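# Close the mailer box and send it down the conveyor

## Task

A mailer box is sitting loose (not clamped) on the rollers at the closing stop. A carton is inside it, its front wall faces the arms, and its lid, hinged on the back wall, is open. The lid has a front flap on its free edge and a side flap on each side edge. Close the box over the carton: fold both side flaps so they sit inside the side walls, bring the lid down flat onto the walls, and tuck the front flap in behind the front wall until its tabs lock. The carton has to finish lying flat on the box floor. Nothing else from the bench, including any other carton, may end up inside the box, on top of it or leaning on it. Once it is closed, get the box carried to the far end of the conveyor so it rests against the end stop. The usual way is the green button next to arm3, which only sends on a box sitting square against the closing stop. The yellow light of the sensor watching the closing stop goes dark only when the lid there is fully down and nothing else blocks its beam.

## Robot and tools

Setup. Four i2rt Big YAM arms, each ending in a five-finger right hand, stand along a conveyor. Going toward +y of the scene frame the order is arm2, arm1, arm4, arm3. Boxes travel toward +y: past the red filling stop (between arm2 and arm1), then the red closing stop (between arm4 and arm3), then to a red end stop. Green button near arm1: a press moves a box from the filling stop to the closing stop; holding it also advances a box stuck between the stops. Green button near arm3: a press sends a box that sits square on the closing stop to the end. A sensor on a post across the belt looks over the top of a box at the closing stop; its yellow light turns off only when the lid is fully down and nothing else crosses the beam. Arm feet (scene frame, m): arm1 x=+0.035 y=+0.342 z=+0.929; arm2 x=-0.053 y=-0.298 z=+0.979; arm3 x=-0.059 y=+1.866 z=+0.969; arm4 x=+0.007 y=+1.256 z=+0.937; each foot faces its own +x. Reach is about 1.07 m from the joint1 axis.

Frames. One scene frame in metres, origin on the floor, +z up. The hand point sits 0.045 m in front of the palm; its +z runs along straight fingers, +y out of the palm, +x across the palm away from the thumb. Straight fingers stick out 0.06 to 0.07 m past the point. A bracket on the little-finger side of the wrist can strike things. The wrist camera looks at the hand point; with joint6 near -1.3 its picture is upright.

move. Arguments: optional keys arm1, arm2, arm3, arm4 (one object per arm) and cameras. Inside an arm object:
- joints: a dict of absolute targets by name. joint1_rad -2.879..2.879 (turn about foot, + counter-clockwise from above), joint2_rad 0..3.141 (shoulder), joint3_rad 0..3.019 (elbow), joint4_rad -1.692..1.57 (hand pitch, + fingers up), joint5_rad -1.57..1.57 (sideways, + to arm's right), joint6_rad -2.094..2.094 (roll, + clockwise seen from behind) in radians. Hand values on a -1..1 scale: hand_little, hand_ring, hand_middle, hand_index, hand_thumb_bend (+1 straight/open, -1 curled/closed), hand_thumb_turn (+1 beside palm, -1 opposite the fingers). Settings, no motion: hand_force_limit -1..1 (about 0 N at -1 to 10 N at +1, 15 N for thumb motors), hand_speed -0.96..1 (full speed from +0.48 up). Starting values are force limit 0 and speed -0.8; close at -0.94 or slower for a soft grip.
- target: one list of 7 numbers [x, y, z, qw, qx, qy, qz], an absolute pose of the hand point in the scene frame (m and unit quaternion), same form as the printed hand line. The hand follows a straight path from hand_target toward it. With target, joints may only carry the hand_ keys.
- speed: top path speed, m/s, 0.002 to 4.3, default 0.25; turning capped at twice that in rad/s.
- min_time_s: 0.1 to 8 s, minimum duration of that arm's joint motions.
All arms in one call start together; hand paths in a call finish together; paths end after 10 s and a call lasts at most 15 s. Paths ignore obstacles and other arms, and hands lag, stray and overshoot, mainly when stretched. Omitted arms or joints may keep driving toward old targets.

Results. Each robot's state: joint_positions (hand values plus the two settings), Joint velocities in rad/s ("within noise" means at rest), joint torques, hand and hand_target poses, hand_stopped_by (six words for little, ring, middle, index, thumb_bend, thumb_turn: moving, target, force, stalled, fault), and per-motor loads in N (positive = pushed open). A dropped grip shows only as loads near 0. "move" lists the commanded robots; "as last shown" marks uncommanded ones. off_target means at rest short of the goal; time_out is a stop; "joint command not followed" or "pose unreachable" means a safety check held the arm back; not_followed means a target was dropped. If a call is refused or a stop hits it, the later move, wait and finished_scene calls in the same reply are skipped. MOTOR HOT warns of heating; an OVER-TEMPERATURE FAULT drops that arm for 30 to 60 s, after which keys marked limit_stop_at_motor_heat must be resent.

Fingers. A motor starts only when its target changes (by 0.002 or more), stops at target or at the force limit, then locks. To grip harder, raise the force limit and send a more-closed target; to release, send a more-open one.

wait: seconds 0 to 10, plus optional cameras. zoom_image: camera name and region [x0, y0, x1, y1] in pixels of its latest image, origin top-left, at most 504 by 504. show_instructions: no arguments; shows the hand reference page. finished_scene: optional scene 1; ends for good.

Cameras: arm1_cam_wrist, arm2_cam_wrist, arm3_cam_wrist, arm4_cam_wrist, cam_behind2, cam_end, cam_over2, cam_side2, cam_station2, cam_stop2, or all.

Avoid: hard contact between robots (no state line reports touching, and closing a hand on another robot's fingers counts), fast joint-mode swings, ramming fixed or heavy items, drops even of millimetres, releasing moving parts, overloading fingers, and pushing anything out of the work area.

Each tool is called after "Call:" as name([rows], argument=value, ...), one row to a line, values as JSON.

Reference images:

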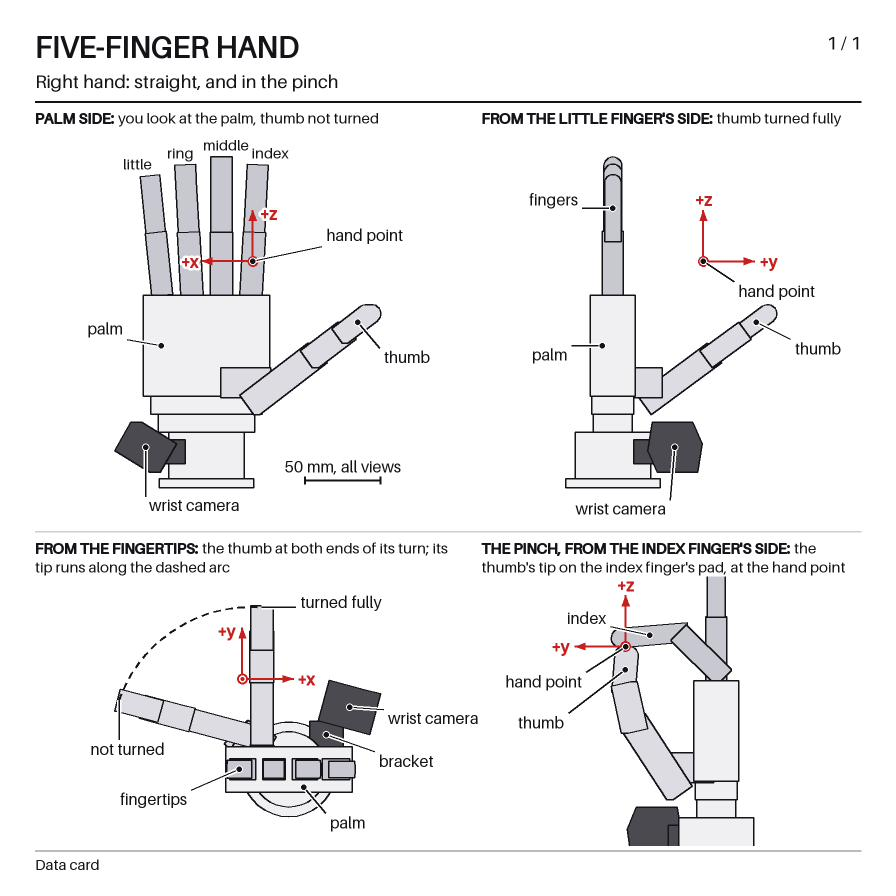

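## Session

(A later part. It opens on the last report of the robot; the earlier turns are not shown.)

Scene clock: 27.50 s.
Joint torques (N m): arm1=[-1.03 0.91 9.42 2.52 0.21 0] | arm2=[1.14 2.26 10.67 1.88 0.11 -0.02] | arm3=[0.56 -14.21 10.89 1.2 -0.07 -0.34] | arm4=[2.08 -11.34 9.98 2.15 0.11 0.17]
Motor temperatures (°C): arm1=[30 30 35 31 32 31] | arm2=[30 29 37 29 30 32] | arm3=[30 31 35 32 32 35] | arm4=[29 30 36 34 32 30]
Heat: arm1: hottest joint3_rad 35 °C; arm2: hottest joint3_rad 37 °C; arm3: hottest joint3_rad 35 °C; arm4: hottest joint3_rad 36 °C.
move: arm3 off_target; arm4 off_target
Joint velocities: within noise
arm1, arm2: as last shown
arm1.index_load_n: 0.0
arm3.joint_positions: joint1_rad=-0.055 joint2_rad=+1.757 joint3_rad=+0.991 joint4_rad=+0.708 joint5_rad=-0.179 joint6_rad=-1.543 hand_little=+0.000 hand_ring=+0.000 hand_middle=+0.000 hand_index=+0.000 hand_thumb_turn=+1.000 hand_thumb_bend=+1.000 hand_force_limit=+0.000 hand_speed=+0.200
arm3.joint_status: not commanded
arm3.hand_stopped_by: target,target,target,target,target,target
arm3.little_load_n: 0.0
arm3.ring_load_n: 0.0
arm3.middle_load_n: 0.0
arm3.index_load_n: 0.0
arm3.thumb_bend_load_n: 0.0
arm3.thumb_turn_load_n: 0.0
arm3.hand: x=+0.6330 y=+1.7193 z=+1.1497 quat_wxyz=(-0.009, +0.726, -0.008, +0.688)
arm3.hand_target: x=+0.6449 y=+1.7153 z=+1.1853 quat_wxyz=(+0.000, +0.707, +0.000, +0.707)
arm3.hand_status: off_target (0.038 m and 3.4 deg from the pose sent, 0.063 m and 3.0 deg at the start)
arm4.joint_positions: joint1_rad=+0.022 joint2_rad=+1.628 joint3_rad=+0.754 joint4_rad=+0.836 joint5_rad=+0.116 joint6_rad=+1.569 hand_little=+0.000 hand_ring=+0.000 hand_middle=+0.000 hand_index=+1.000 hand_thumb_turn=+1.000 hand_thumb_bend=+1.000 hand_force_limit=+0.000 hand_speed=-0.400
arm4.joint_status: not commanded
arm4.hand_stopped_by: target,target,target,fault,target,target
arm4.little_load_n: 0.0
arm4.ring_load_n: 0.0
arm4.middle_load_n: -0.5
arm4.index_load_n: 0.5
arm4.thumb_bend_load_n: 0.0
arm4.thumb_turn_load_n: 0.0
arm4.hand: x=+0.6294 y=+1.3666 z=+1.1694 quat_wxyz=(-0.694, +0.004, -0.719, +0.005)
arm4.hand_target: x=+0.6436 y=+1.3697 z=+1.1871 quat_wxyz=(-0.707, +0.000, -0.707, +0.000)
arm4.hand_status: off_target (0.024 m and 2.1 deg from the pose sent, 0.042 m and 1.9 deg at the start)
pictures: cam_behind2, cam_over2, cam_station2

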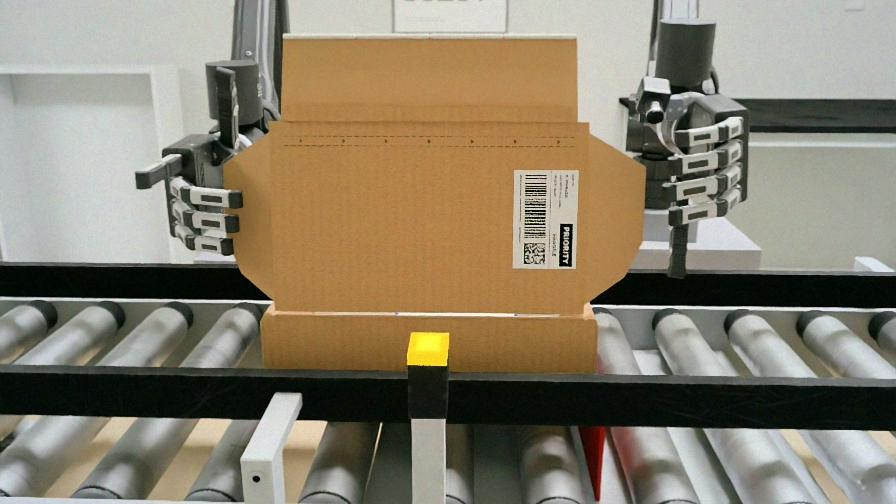

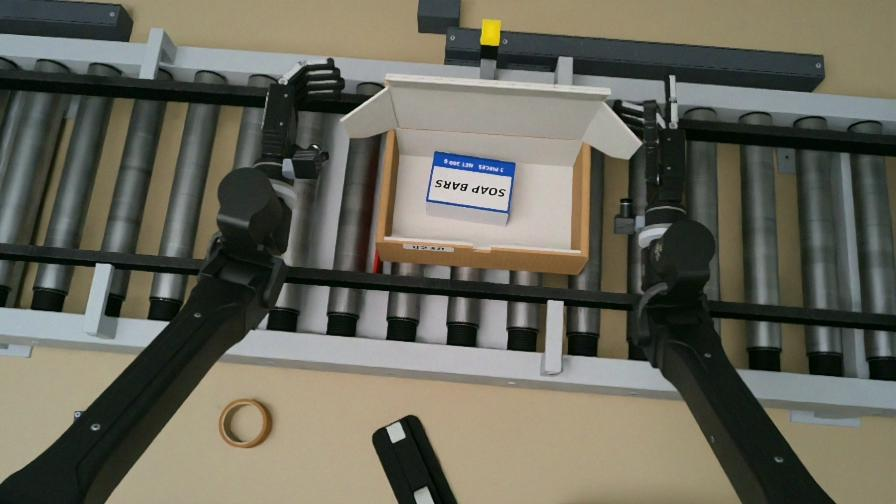

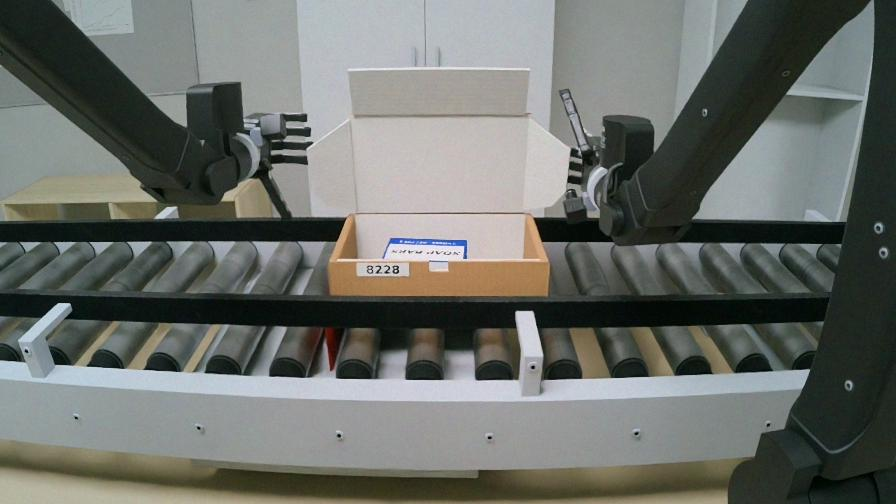

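Call:
move(arm4={"target": [0.612, 1.385, 1.187, 0.7071, 0, 0.7071, 0], "speed": 0.08}, arm3={"target": [0.647, 1.685, 1.195, 0, 0.7071, 0, 0.7071], "speed": 0.1}, cameras=["cam_over2", "cam_behind2", "cam_station2"])

Scene clock: 28.90 s.
Joint torques (N m): arm1=[-1.03 0.91 9.42 2.51 0.21 0] | arm2=[1.44 2.08 10.66 1.95 0.13 -0.01] | arm3=[-0.09 -14.68 11.17 1.22 -0.14 -0.34] | arm4=[1.67 -12.69 6.19 2.71 0.08 0.2]
Motor temperatures (°C): arm1=[30 30 35 31 32 31] | arm2=[30 29 38 29 30 32] | arm3=[30 31 35 32 32 35] | arm4=[29 30 36 34 32 30]
Heat: arm1: hottest joint3_rad 35 °C; arm2: hottest joint3_rad 38 °C; arm3: hottest joint3_rad 35 °C; arm4: hottest joint3_rad 36 °C.
move: arm3 off_target; arm4 off_target
Joint velocities: within noise
arm1, arm2: as last shown
arm3.joint_positions: joint1_rad=-0.110 joint2_rad=+1.756 joint3_rad=+1.016 joint4_rad=+0.678 joint5_rad=-0.234 joint6_rad=-1.543 hand_little=+0.000 hand_ring=+0.000 hand_middle=+0.000 hand_index=+0.000 hand_thumb_turn=+1.000 hand_thumb_bend=+1.000 hand_force_limit=+0.000 hand_speed=+0.200
arm3.joint_status: not commanded
arm3.hand_stopped_by: target,target,target,target,target,target
arm3.little_load_n: 0.0
arm3.ring_load_n: 0.0
arm3.middle_load_n: 0.0
arm3.index_load_n: 0.0
arm3.thumb_bend_load_n: 0.0
arm3.thumb_turn_load_n: 0.0
arm3.hand: x=+0.6335 y=+1.6914 z=+1.1556 quat_wxyz=(-0.010, +0.727, -0.010, +0.686)
arm3.hand_target: x=+0.6447 y=+1.6855 z=+1.1953 quat_wxyz=(+0.000, +0.707, +0.000, +0.707)
arm3.hand_status: off_target (0.042 m and 3.7 deg from the pose sent, 0.059 m and 3.4 deg at the start)
arm4.joint_positions: joint1_rad=+0.065 joint2_rad=+1.594 joint3_rad=+0.728 joint4_rad=+0.841 joint5_rad=+0.161 joint6_rad=+1.569 hand_little=+0.000 hand_ring=+0.000 hand_middle=+0.000 hand_index=+1.000 hand_thumb_turn=+1.000 hand_thumb_bend=+1.000 hand_force_limit=+0.000 hand_speed=-0.400
arm4.joint_status: not commanded
arm4.hand_stopped_by: target,target,target,fault,target,target
arm4.little_load_n: 0.0
arm4.ring_load_n: 0.0
arm4.middle_load_n: 0.0
arm4.index_load_n: 0.0
arm4.thumb_bend_load_n: 0.0
arm4.thumb_turn_load_n: 0.0
arm4.hand: x=+0.6164 y=+1.3830 z=+1.1777 quat_wxyz=(-0.699, +0.003, -0.715, +0.005)
arm4.hand_target: x=+0.6121 y=+1.3850 z=+1.1869 quat_wxyz=(-0.707, +0.000, -0.707, +0.000)
arm4.hand_status: off_target (0.011 m and 1.4 deg from the pose sent, 0.031 m and 2.1 deg at the start)
pictures: cam_behind2, cam_over2, cam_station2

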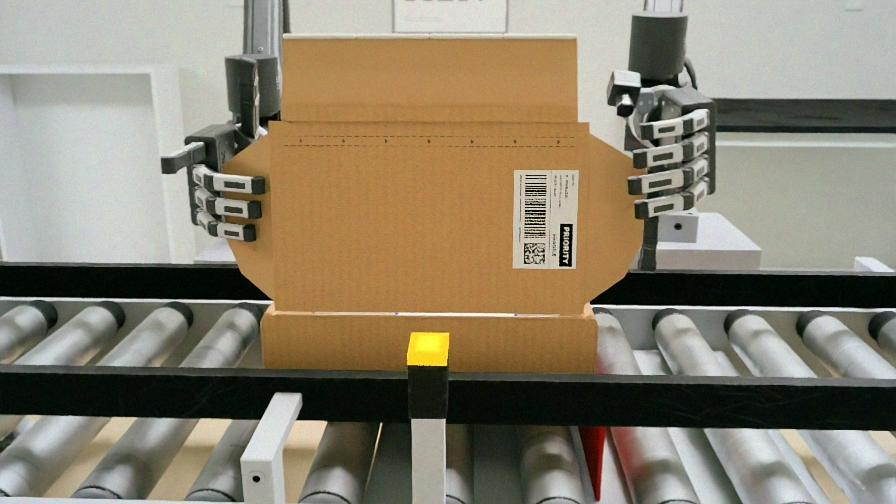

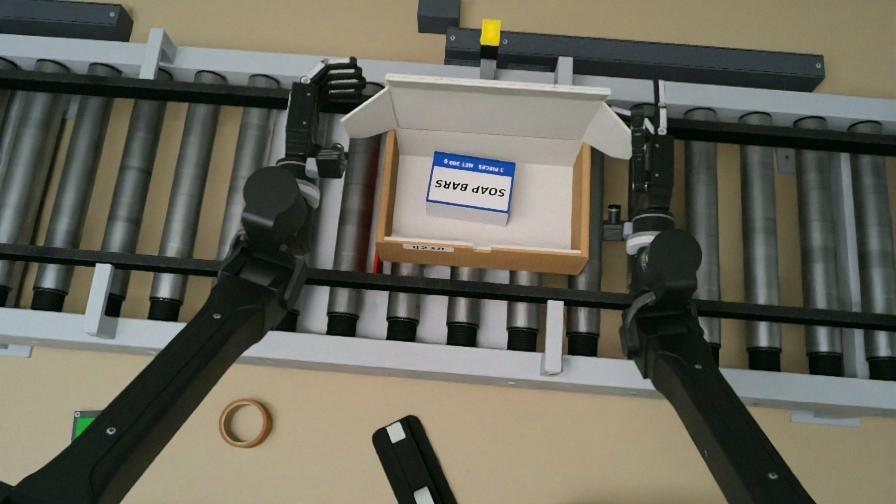

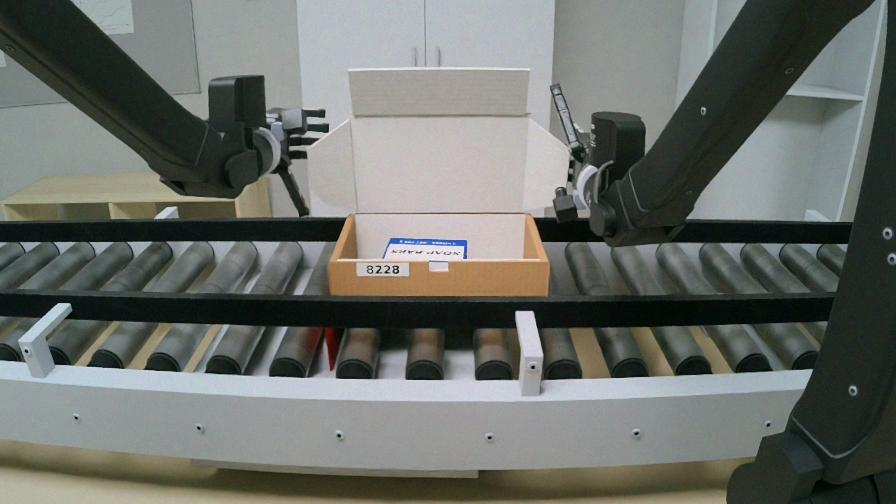

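Call:
move(arm4={"target": [0.585, 1.397, 1.187, 0.7071, 0, 0.7071, 0], "speed": 0.08}, arm3={"target": [0.605, 1.658, 1.195, 0, 0.7071, 0, 0.7071], "speed": 0.08}, cameras=["cam_over2", "cam_behind2", "cam_station2"])

Scene clock: 30.30 s.
Joint torques (N m): arm1=[-1.03 0.91 9.42 2.52 0.21 0.01] | arm2=[1.49 2.08 10.67 1.92 0.11 -0.02] | arm3=[-0.03 -14.21 6.82 2.25 -0.1 -0.35] | arm4=[2.73 -12.1 6.01 3.15 -0.19 0.17]
Motor temperatures (°C): arm1=[30 30 36 31 32 31] | arm2=[30 29 38 29 30 32] | arm3=[30 31 35 32 32 35] | arm4=[29 30 36 34 32 30]
Heat: arm1: hottest joint3_rad 36 °C; arm2: hottest joint3_rad 38 °C; arm3: hottest joint3_rad 35 °C; arm4: hottest joint3_rad 36 °C.
move: arm3 off_target; arm4 off_target
Joint velocities: within noise
arm1, arm2: as last shown
arm2.little_load_n: 0.5
arm3.joint_positions: joint1_rad=-0.180 joint2_rad=+1.693 joint3_rad=+0.976 joint4_rad=+0.678 joint5_rad=-0.307 joint6_rad=-1.543 hand_little=+0.000 hand_ring=+0.000 hand_middle=+0.000 hand_index=+0.000 hand_thumb_turn=+1.000 hand_thumb_bend=+1.000 hand_force_limit=+0.000 hand_speed=+0.200
arm3.joint_status: not commanded
arm3.hand_stopped_by: target,target,target,target,target,target
arm3.little_load_n: 0.0
arm3.ring_load_n: 0.0
arm3.middle_load_n: 0.0
arm3.index_load_n: 0.5
arm3.thumb_bend_load_n: 0.0
arm3.thumb_turn_load_n: 0.0
arm3.hand: x=+0.6089 y=+1.6618 z=+1.1771 quat_wxyz=(-0.010, +0.719, -0.008, +0.695)
arm3.hand_target: x=+0.6051 y=+1.6580 z=+1.1949 quat_wxyz=(+0.000, +0.707, +0.000, +0.707)
arm3.hand_status: off_target (0.019 m and 2.5 deg from the pose sent, 0.059 m and 3.7 deg at the start)
arm4.joint_positions: joint1_rad=+0.093 joint2_rad=+1.548 joint3_rad=+0.660 joint4_rad=+0.850 joint5_rad=+0.210 joint6_rad=+1.569 hand_little=+0.000 hand_ring=+0.000 hand_middle=+0.000 hand_index=+1.000 hand_thumb_turn=+1.000 hand_thumb_bend=+1.000 hand_force_limit=+0.000 hand_speed=-0.400
arm4.joint_status: not commanded
arm4.hand_stopped_by: target,target,target,fault,target,target
arm4.little_load_n: 0.5
arm4.ring_load_n: 0.5
arm4.middle_load_n: 0.0
arm4.index_load_n: 0.0
arm4.thumb_bend_load_n: 0.0
arm4.thumb_turn_load_n: 0.0
arm4.hand: x=+0.5925 y=+1.3858 z=+1.1720 quat_wxyz=(-0.695, -0.003, -0.719, +0.014)
arm4.hand_target: x=+0.5851 y=+1.3968 z=+1.1869 quat_wxyz=(-0.707, +0.000, -0.707, +0.000)
arm4.hand_status: off_target (0.020 m and 2.5 deg from the pose sent, 0.036 m and 1.4 deg at the start)
pictures: cam_behind2, cam_over2, cam_station2

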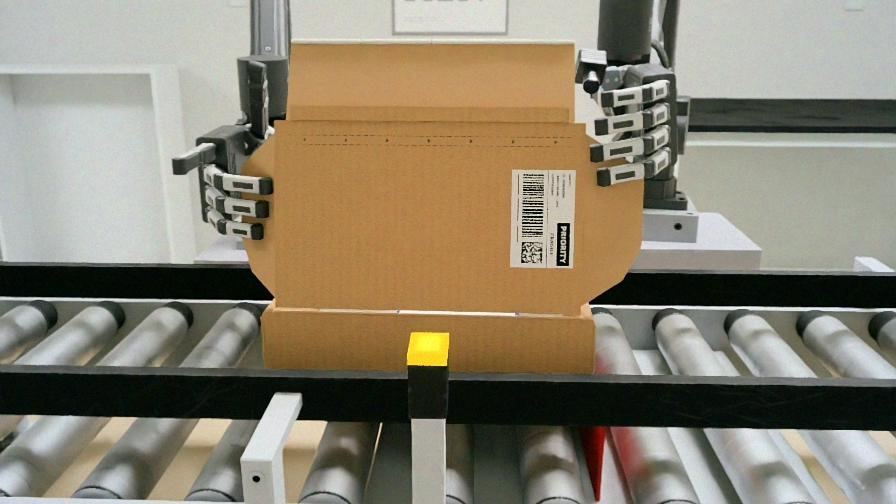

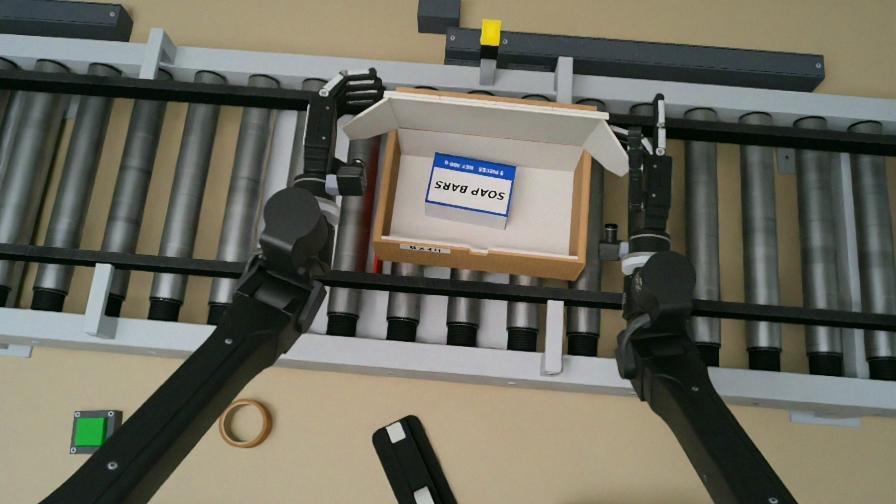

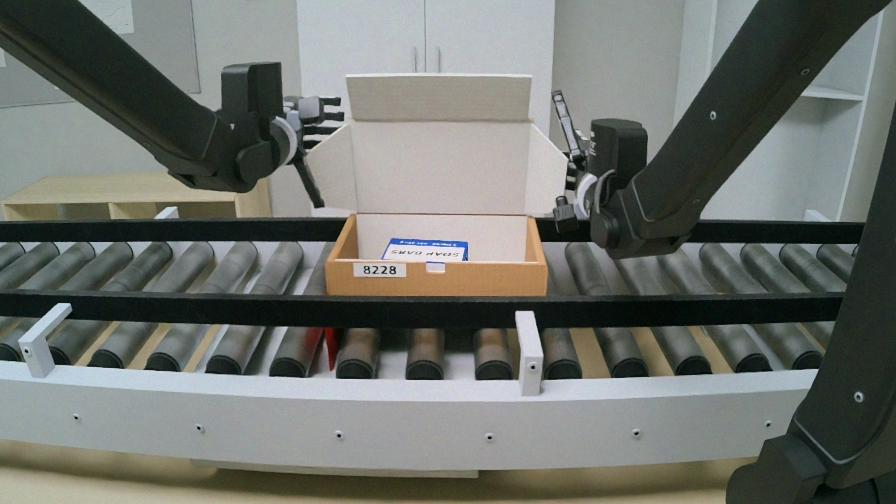

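Call:
move(arm4={"target": [0.578, 1.43, 1.187, 0.7071, 0, 0.7071, 0], "speed": 0.08}, arm3={"target": [0.582, 1.61, 1.195, 0, 0.7071, 0, 0.7071], "speed": 0.08}, cameras=["cam_over2", "cam_behind2", "cam_station2"])

Scene clock: 31.87 s.
Joint torques (N m): arm1=[-1.03 0.91 9.42 2.52 0.21 0.01] | arm2=[1.32 2.37 10.7 1.88 0.12 -0.02] | arm3=[-4.01 -13.51 7.05 2.25 1 -0.35] | arm4=[5.36 -12.4 6.41 3.1 -1.06 0.21]
Motor temperatures (°C): arm1=[30 30 36 31 32 31] | arm2=[30 29 38 29 30 32] | arm3=[30 31 35 32 32 35] | arm4=[29 31 36 34 32 30]
Heat: arm1: hottest joint3_rad 36 °C; arm2: hottest joint3_rad 38 °C; arm3: hottest joint3_rad 35 °C; arm4: hottest joint3_rad 36 °C.
move: arm3 off_target; arm4 off_target
Joint velocities: within noise
arm1.joint_positions: joint1_rad=-0.032 joint2_rad=+0.646 joint3_rad=+1.328 joint4_rad=-1.360 joint5_rad=+0.140 joint6_rad=-1.156 hand_little=+1.000 hand_ring=+1.000 hand_middle=+1.000 hand_index=+1.000 hand_thumb_turn=+1.000 hand_thumb_bend=+1.000 hand_force_limit=+0.000 hand_speed=-0.800
arm1.joint_status: not commanded
arm1.hand_stopped_by: target,target,target,target,target,target
arm1.little_load_n: 0.0
arm1.ring_load_n: 0.0
arm1.middle_load_n: 0.0
arm1.index_load_n: 0.0
arm1.thumb_bend_load_n: 0.0
arm1.thumb_turn_load_n: 0.0
arm1.hand: x=+0.2644 y=+0.2774 z=+1.3774 quat_wxyz=(-0.035, +0.878, -0.203, +0.433)
arm1.hand_target: x=+0.2642 y=+0.2774 z=+1.3850 quat_wxyz=(-0.037, +0.874, -0.203, +0.441)
arm1.hand_status: not commanded
arm2.joint_positions: joint1_rad=+0.199 joint2_rad=+0.614 joint3_rad=+1.377 joint4_rad=-1.233 joint5_rad=+0.174 joint6_rad=-1.171 hand_little=+1.000 hand_ring=+1.000 hand_middle=+1.000 hand_index=+1.000 hand_thumb_turn=+1.000 hand_thumb_bend=+1.000 hand_force_limit=+0.000 hand_speed=-0.800
arm2.joint_status: not commanded
arm2.hand_stopped_by: target,target,target,target,target,target
arm2.little_load_n: 0.0
arm2.ring_load_n: 0.0
arm2.middle_load_n: 0.0
arm2.index_load_n: 0.0
arm2.thumb_bend_load_n: 0.0
arm2.thumb_turn_load_n: 0.0
arm2.hand: x=+0.1875 y=-0.3622 z=+1.4826 quat_wxyz=(-0.044, +0.830, -0.192, +0.522)
arm2.hand_target: x=+0.1862 y=-0.3623 z=+1.4936 quat_wxyz=(-0.047, +0.823, -0.191, +0.533)
arm2.hand_status: not commanded
arm3.joint_positions: joint1_rad=-0.236 joint2_rad=+1.679 joint3_rad=+0.956 joint4_rad=+0.683 joint5_rad=-0.442 joint6_rad=-1.543 hand_little=+0.000 hand_ring=+0.000 hand_middle=+0.000 hand_index=+0.000 hand_thumb_turn=+1.000 hand_thumb_bend=+1.000 hand_force_limit=+0.000 hand_speed=+0.200
arm3.joint_status: not commanded
arm3.hand_stopped_by: target,target,target,target,target,target
arm3.little_load_n: 0.0
arm3.ring_load_n: 0.0
arm3.middle_load_n: 2.0
arm3.index_load_n: 2.0
arm3.thumb_bend_load_n: 0.0
arm3.thumb_turn_load_n: 0.0
arm3.hand: x=+0.5975 y=+1.6539 z=+1.1765 quat_wxyz=(-0.040, +0.719, +0.019, +0.693)
arm3.hand_target: x=+0.5813 y=+1.6115 z=+1.1948 quat_wxyz=(+0.000, +0.707, +0.000, +0.707)
arm3.hand_status: off_target (0.050 m and 5.5 deg from the pose sent, 0.061 m and 2.5 deg at the start)
arm4.joint_positions: joint1_rad=+0.143 joint2_rad=+1.544 joint3_rad=+0.657 joint4_rad=+0.850 joint5_rad=+0.318 joint6_rad=+1.569 hand_little=+0.000 hand_ring=+0.000 hand_middle=+0.000 hand_index=+1.000 hand_thumb_turn=+1.000 hand_thumb_bend=+1.000 hand_force_limit=+0.000 hand_speed=-0.400
arm4.joint_status: not commanded
arm4.hand_stopped_by: target,target,target,fault,target,target
arm4.little_load_n: 1.0
arm4.ring_load_n: 2.0
arm4.middle_load_n: 0.0
arm4.index_load_n: 0.0
arm4.thumb_bend_load_n: 0.0
arm4.thumb_turn_load_n: 0.0
arm4.hand: x=+0.5902 y=+1.3935 z=+1.1725 quat_wxyz=(-0.695, -0.023, -0.718, +0.035)
arm4.hand_target: x=+0.5776 y=+1.4285 z=+1.1867 quat_wxyz=(-0.707, +0.000, -0.707, +0.000)
arm4.hand_status: off_target (0.041 m and 5.2 deg from the pose sent, 0.049 m and 2.6 deg at the start)
pictures: cam_behind2, cam_over2, cam_station2

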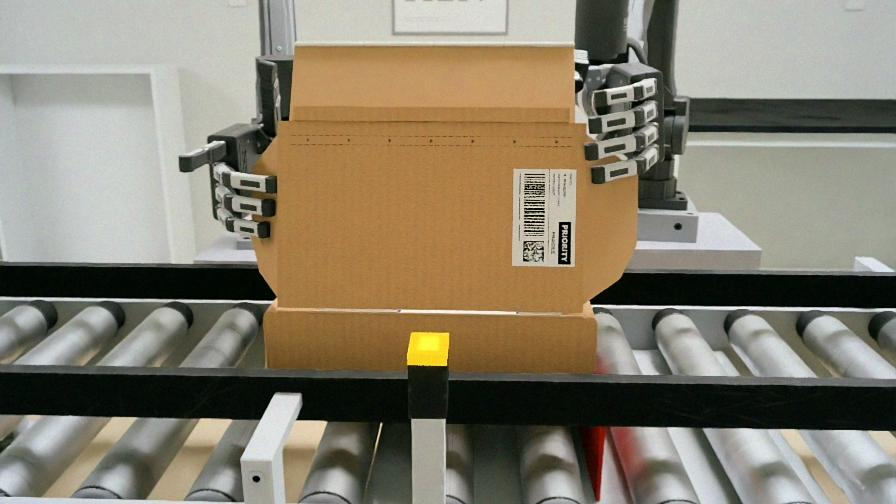

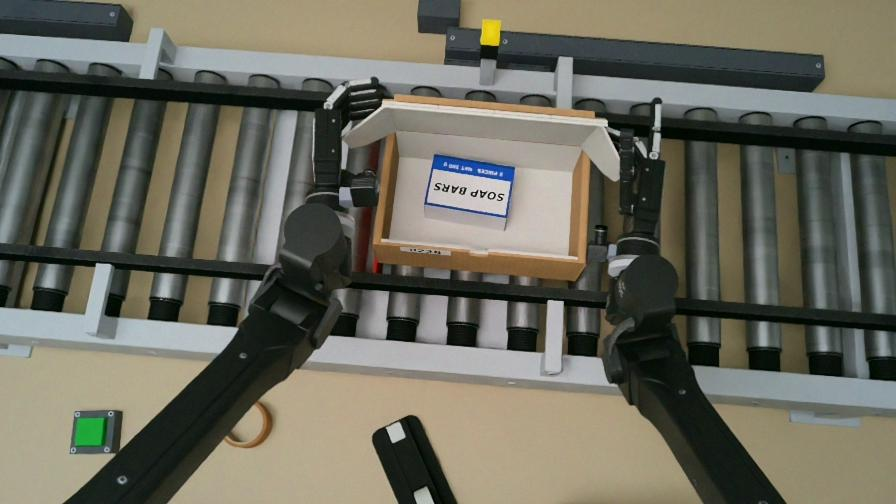

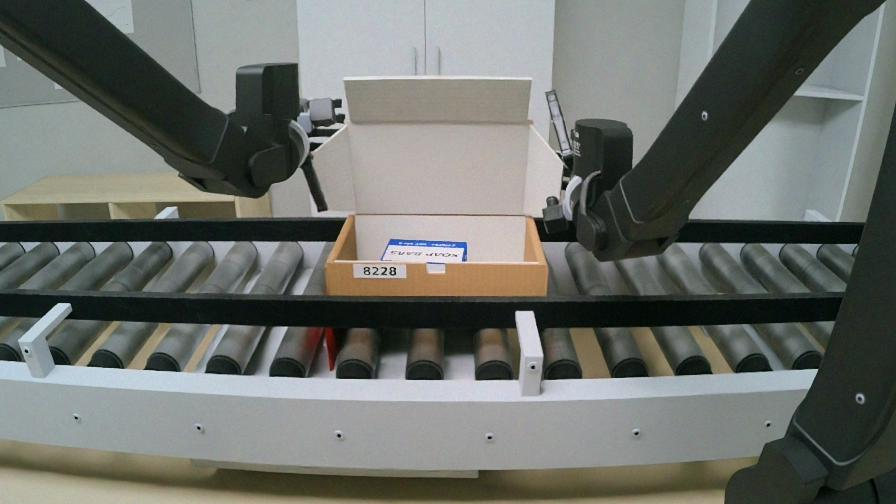

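Call:
move(arm4={"target": [0.57, 1.455, 1.187, 0.7071, 0, 0.7071, 0], "speed": 0.08}, arm3={"target": [0.575, 1.585, 1.195, 0, 0.7071, 0, 0.7071], "speed": 0.08}, cameras=["cam_over2", "cam_behind2", "cam_station2"])

Scene clock: 34.53 s.
Joint torques (N m): arm1=[-0.97 0.85 9.42 2.51 0.21 0] | arm2=[1.49 2.32 10.71 1.89 0.11 -0.01] | arm3=[-6.18 -13.04 7.47 2.09 1.66 -0.36] | arm4=[9.05 -12.22 6.41 3 -1.82 0.22]
Motor temperatures (°C): arm1=[30 30 36 31 32 31] | arm2=[30 29 38 29 30 32] | arm3=[30 31 36 32 33 35] | arm4=[29 31 36 34 33 30]
Heat: arm1: hottest joint3_rad 36 °C; arm2: hottest joint3_rad 38 °C; arm3: hottest joint3_rad 36 °C; arm4: hottest joint3_rad 36 °C.
move: arm3 off_target; arm4 off_target
Joint velocities: within noise
arm1, arm2: as last shown
arm1.ring_load_n: 0.5
arm1.index_load_n: 0.5
arm3.joint_positions: joint1_rad=-0.260 joint2_rad=+1.679 joint3_rad=+0.956 joint4_rad=+0.683 joint5_rad=-0.509 joint6_rad=-1.543 hand_little=+0.000 hand_ring=+0.000 hand_middle=+0.000 hand_index=+0.000 hand_thumb_turn=+1.000 hand_thumb_bend=+1.000 hand_force_limit=+0.000 hand_speed=+0.200
arm3.joint_status: not commanded
arm3.hand_stopped_by: target,target,target,target,target,target
arm3.little_load_n: 0.0
arm3.ring_load_n: 0.0
arm3.middle_load_n: 3.5
arm3.index_load_n: 2.5
arm3.thumb_bend_load_n: 0.0
arm3.thumb_turn_load_n: 0.0
arm3.hand: x=+0.5949 y=+1.6515 z=+1.1767 quat_wxyz=(-0.056, +0.718, +0.034, +0.693)
arm3.hand_target: x=+0.5727 y=+1.5884 z=+1.1947 quat_wxyz=(+0.000, +0.708, +0.000, +0.707)
arm3.hand_status: off_target (0.072 m and 7.8 deg from the pose sent, 0.075 m and 5.5 deg at the start)
arm4.joint_positions: joint1_rad=+0.178 joint2_rad=+1.540 joint3_rad=+0.651 joint4_rad=+0.851 joint5_rad=+0.403 joint6_rad=+1.570 hand_little=+0.000 hand_ring=+0.000 hand_middle=+0.000 hand_index=+1.000 hand_thumb_turn=+1.000 hand_thumb_bend=+1.000 hand_force_limit=+0.000 hand_speed=-0.400
arm4.joint_status: not commanded
arm4.hand_stopped_by: target,target,target,fault,target,target
arm4.little_load_n: 1.0
arm4.ring_load_n: 3.0
arm4.middle_load_n: 2.0
arm4.index_load_n: 0.0
arm4.thumb_bend_load_n: 0.0
arm4.thumb_turn_load_n: -0.5
arm4.hand: x=+0.5866 y=+1.3964 z=+1.1723 quat_wxyz=(-0.694, -0.040, -0.717, +0.053)
arm4.hand_target: x=+0.5684 y=+1.4517 z=+1.1865 quat_wxyz=(-0.707, +0.000, -0.708, +0.000)
arm4.hand_status: off_target (0.063 m and 7.9 deg from the pose sent, 0.066 m and 5.1 deg at the start)
pictures: cam_behind2, cam_over2, cam_station2

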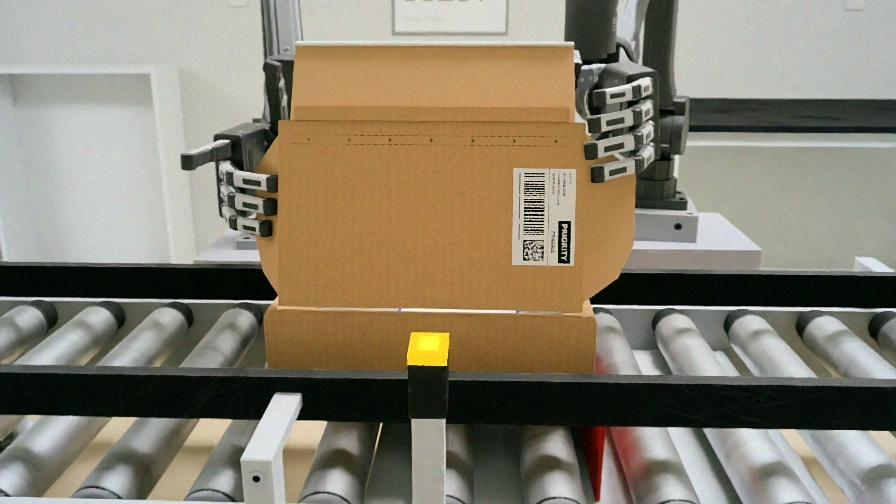

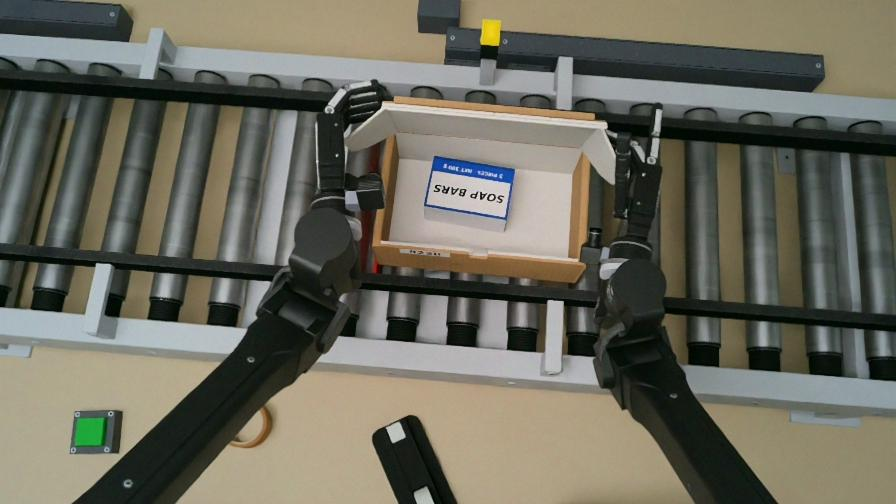

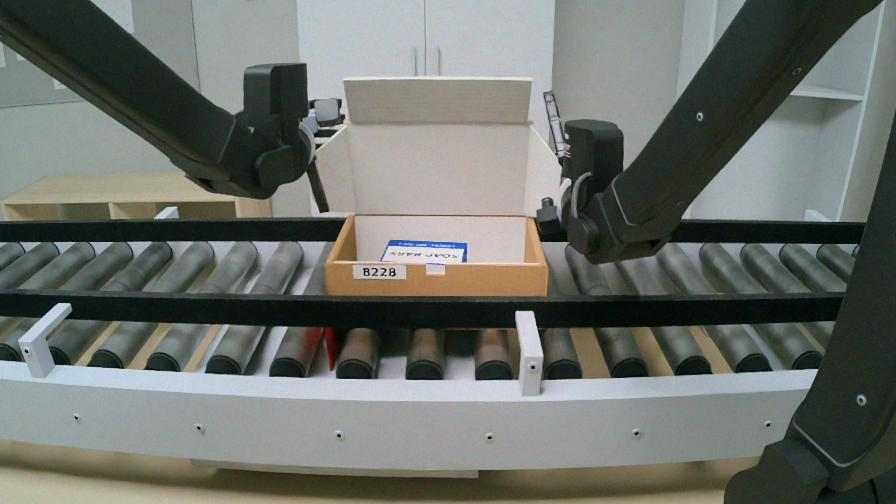

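Call:
zoom_image(camera="cam_over2", region=[320, 60, 680, 300])

Call:
zoom_image(camera="cam_station2", region=[290, 60, 600, 300])

Scaled by 1.400 from the camera's image (finer frame: 1280x720).

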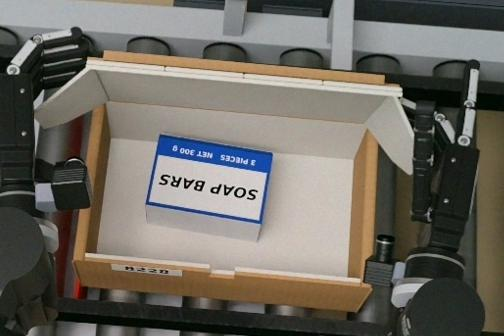

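Scaled by 1.626 from the camera's image (finer frame: 1280x720).

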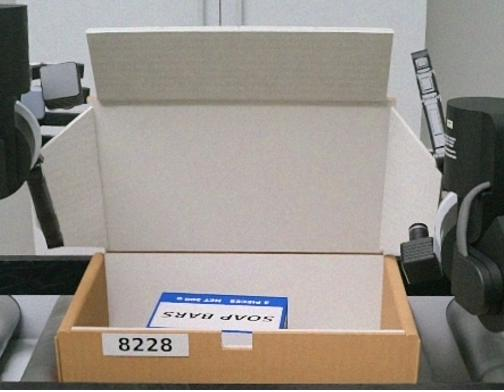

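Call:
move(arm4={"target": [0.56, 1.48, 1.187, 0.7071, 0, 0.7071, 0], "speed": 0.08}, arm3={"target": [0.565, 1.56, 1.195, 0, 0.7071, 0, 0.7071], "speed": 0.08}, cameras=["cam_over2", "cam_behind2", "cam_station2"])

Scene clock: 36.77 s.
Joint torques (N m): arm1=[-1.03 0.91 9.43 2.51 0.21 0] | arm2=[1.08 2.2 10.82 1.89 0.12 0] | arm3=[-8.59 -12.98 7.65 2.1 2.3 -0.37] | arm4=[10.81 -11.46 6.79 2.86 -2.68 0.17]
Motor temperatures (°C): arm1=[30 30 36 31 32 31] | arm2=[30 29 38 29 30 32] | arm3=[30 31 36 32 33 35] | arm4=[29 31 36 35 34 30]
Heat: arm1: hottest joint3_rad 36 °C; arm2: hottest joint3_rad 38 °C; arm3: hottest joint3_rad 36 °C; arm4: hottest joint3_rad 36 °C.
move: arm3 off_target; arm4 off_target
Joint velocities: within noise
arm1, arm2: as last shown
arm1.ring_load_n: 0.0
arm1.index_load_n: 0.0
arm3.joint_positions: joint1_rad=-0.287 joint2_rad=+1.678 joint3_rad=+0.953 joint4_rad=+0.683 joint5_rad=-0.578 joint6_rad=-1.543 hand_little=+0.000 hand_ring=+0.000 hand_middle=+0.000 hand_index=+0.000 hand_thumb_turn=+1.000 hand_thumb_bend=+1.000 hand_force_limit=+0.000 hand_speed=+0.200
arm3.joint_status: not commanded
arm3.hand_stopped_by: target,target,target,target,target,target
arm3.little_load_n: 0.0
arm3.ring_load_n: 0.0
arm3.middle_load_n: 5.0
arm3.index_load_n: 3.0
arm3.thumb_bend_load_n: 0.0
arm3.thumb_turn_load_n: 0.5
arm3.hand: x=+0.5905 y=+1.6483 z=+1.1763 quat_wxyz=(-0.071, +0.718, +0.048, +0.691)
arm3.hand_target: x=+0.5608 y=+1.5659 z=+1.1945 quat_wxyz=(+0.000, +0.708, +0.000, +0.706)
arm3.hand_status: off_target (0.094 m and 10.1 deg from the pose sent, 0.098 m and 7.8 deg at the start)
arm4.joint_positions: joint1_rad=+0.214 joint2_rad=+1.531 joint3_rad=+0.640 joint4_rad=+0.852 joint5_rad=+0.490 joint6_rad=+1.574 hand_little=+0.000 hand_ring=+0.000 hand_middle=+0.001 hand_index=+1.000 hand_thumb_turn=+1.000 hand_thumb_bend=+1.000 hand_force_limit=+0.000 hand_speed=-0.400
arm4.joint_status: not commanded
arm4.hand_stopped_by: target,target,target,fault,target,target
arm4.little_load_n: 1.0
arm4.ring_load_n: 4.0
arm4.middle_load_n: 4.0
arm4.index_load_n: -0.5
arm4.thumb_bend_load_n: 0.0
arm4.thumb_turn_load_n: 0.0
arm4.hand: x=+0.5800 y=+1.3985 z=+1.1721 quat_wxyz=(-0.693, -0.058, -0.716, +0.071)
arm4.hand_target: x=+0.5563 y=+1.4741 z=+1.1866 quat_wxyz=(-0.707, +0.000, -0.707, +0.000)
arm4.hand_status: off_target (0.085 m and 10.7 deg from the pose sent, 0.089 m and 7.9 deg at the start)
pictures: cam_behind2, cam_over2, cam_station2

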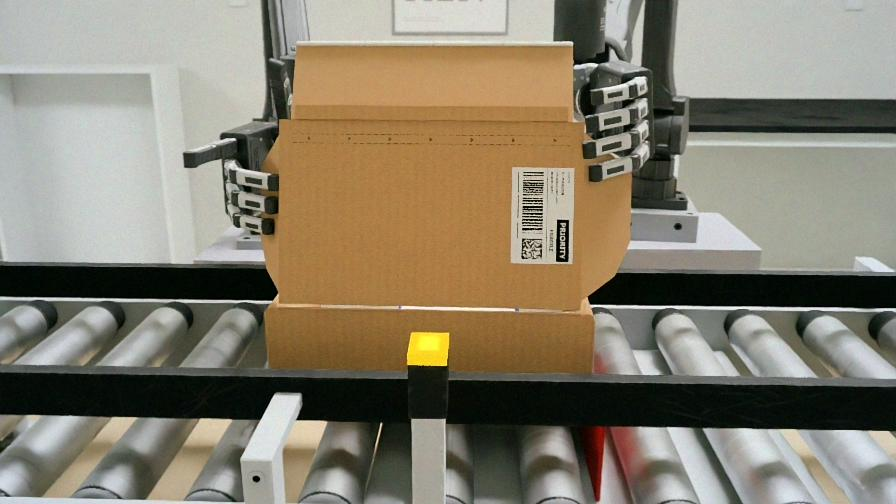

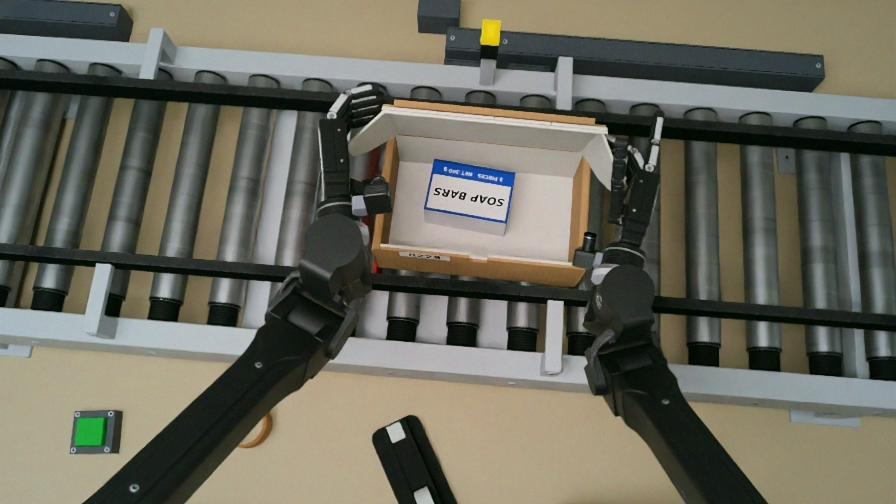

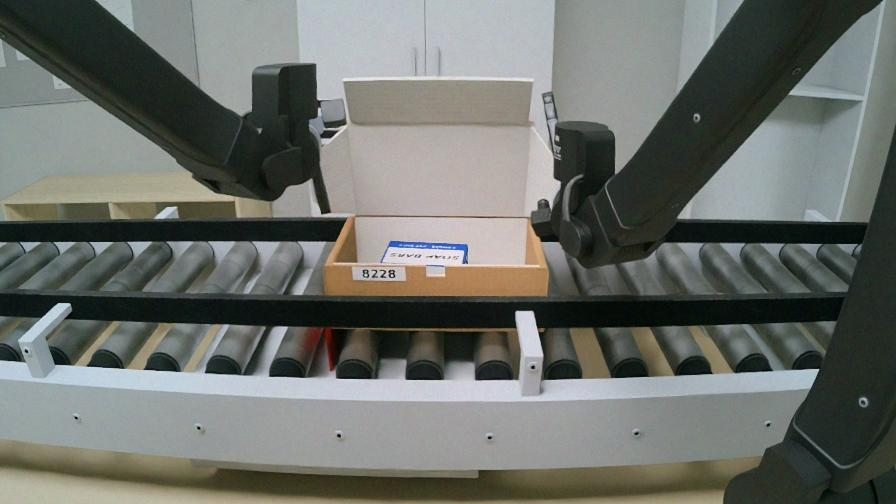

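Call:
move(arm4={"target": [0.605, 1.37, 1.187, 0.7071, 0, 0.7071, 0], "speed": 0.12}, arm3={"target": [0.62, 1.67, 1.195, 0, 0.7071, 0, 0.7071], "speed": 0.12}, cameras=["cam_over2", "cam_behind2", "cam_station2", "cam_side2"])

Scene clock: 38.77 s.
Joint torques (N m): arm1=[-1.03 0.91 9.42 2.51 0.21 0] | arm2=[1.44 2.43 10.71 1.91 0.11 -0.02] | arm3=[1.08 -12.1 11.17 1.8 0.04 -0.34] | arm4=[1.32 -9.76 9.66 2.59 -0.02 0.15]
Motor temperatures (°C): arm1=[30 30 37 31 32 31] | arm2=[30 29 39 29 30 32] | arm3=[30 32 36 32 34 35] | arm4=[29 31 36 35 34 30]
Heat: arm1: hottest joint3_rad 37 °C; arm2: hottest joint3_rad 39 °C; arm3: hottest joint3_rad 36 °C; arm4: hottest joint3_rad 36 °C.
move: arm3 off_target; arm4 off_target
Joint velocities: within noise
arm1, arm2: as last shown
arm3.joint_positions: joint1_rad=-0.160 joint2_rad=+1.687 joint3_rad=+0.949 joint4_rad=+0.683 joint5_rad=-0.280 joint6_rad=-1.543 hand_little=+0.000 hand_ring=+0.000 hand_middle=+0.000 hand_index=+0.000 hand_thumb_turn=+1.000 hand_thumb_bend=+1.000 hand_force_limit=+0.000 hand_speed=+0.200
arm3.joint_status: not commanded
arm3.hand_stopped_by: target,target,target,target,target,target
arm3.little_load_n: 0.0
arm3.ring_load_n: 0.0
arm3.middle_load_n: 0.0
arm3.index_load_n: 0.0
arm3.thumb_bend_load_n: 0.0
arm3.thumb_turn_load_n: 0.0
arm3.hand: x=+0.6035 y=+1.6725 z=+1.1675 quat_wxyz=(-0.009, +0.724, -0.011, +0.689)
arm3.hand_target: x=+0.6182 y=+1.6707 z=+1.1954 quat_wxyz=(+0.000, +0.707, +0.000, +0.707)
arm3.hand_status: off_target (0.032 m and 3.3 deg from the pose sent, 0.041 m and 10.1 deg at the start)
arm4.joint_positions: joint1_rad=+0.041 joint2_rad=+1.545 joint3_rad=+0.647 joint4_rad=+0.855 joint5_rad=+0.133 joint6_rad=+1.575 hand_little=+0.000 hand_ring=+0.000 hand_middle=+0.000 hand_index=+1.000 hand_thumb_turn=+1.000 hand_thumb_bend=+1.000 hand_force_limit=+0.000 hand_speed=-0.400
arm4.joint_status: not commanded
arm4.hand_stopped_by: target,target,target,fault,target,target
arm4.little_load_n: 0.0
arm4.ring_load_n: 0.0
arm4.middle_load_n: 0.0
arm4.index_load_n: 0.0
arm4.thumb_bend_load_n: 0.0
arm4.thumb_turn_load_n: -0.5
arm4.hand: x=+0.5902 y=+1.3699 z=+1.1688 quat_wxyz=(-0.693, +0.003, -0.721, +0.002)
arm4.hand_target: x=+0.6037 y=+1.3698 z=+1.1872 quat_wxyz=(-0.707, +0.000, -0.707, +0.000)
arm4.hand_status: off_target (0.023 m and 2.3 deg from the pose sent, 0.041 m and 10.7 deg at the start)
pictures: cam_behind2, cam_over2, cam_side2, cam_station2

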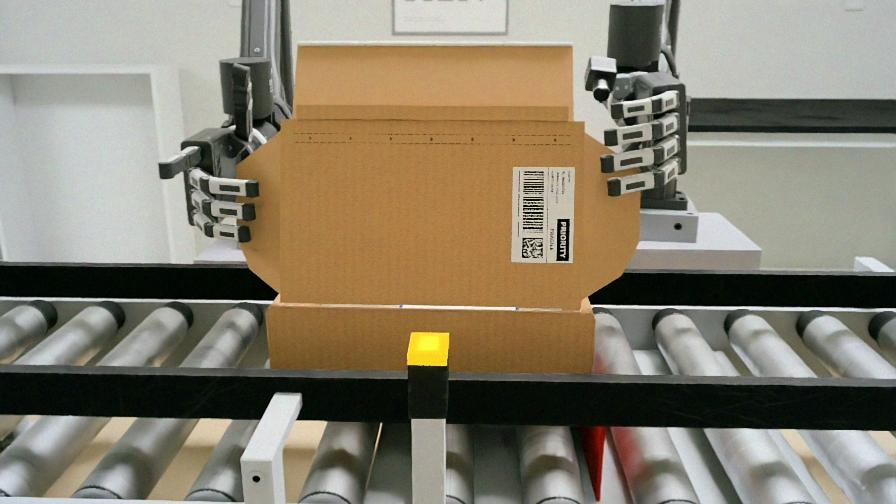

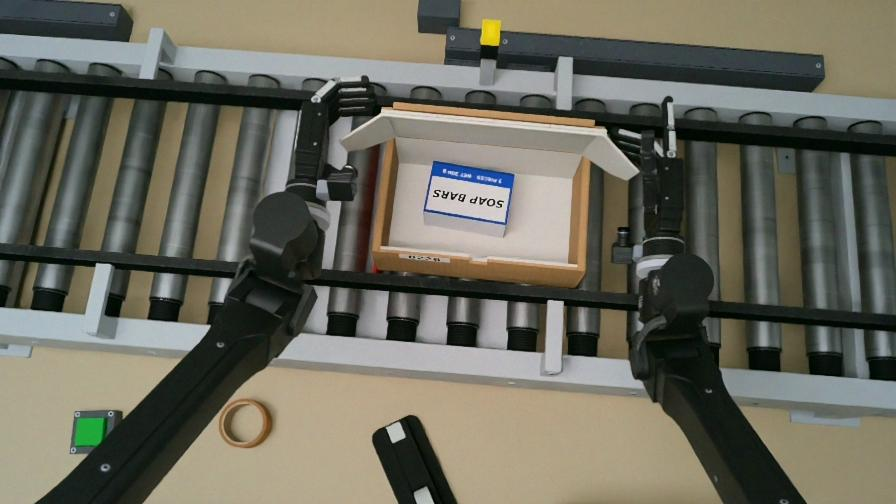

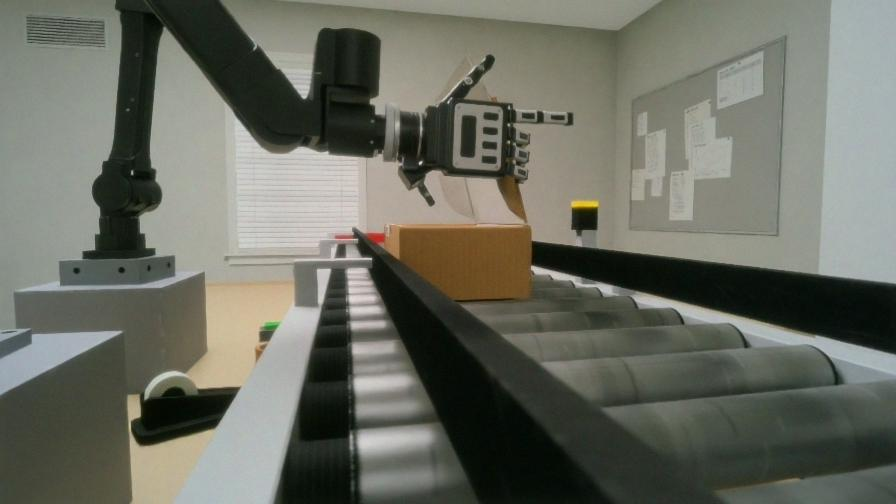

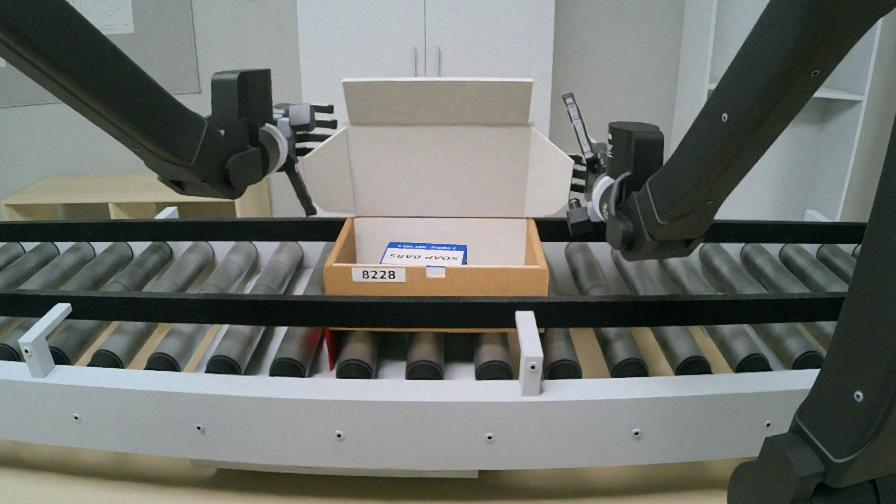

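Call:
zoom_image(camera="cam_side2", region=[380, 30, 640, 310])

Call:
zoom_image(camera="cam_over2", region=[320, 60, 680, 300])

Scaled by 1.800 from the camera's image (finer frame: 1280x720).

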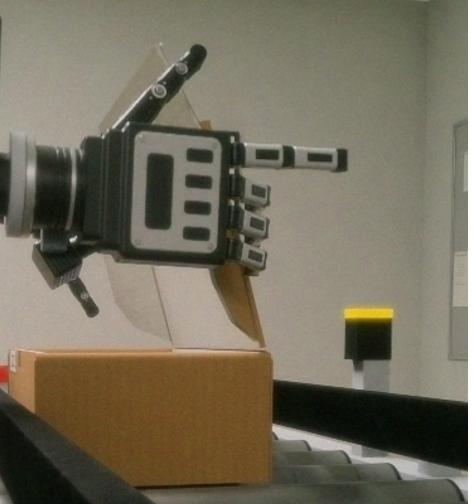

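Scaled by 1.400 from the camera's image (finer frame: 1280x720).

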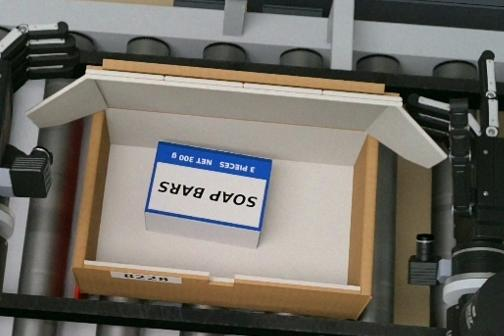

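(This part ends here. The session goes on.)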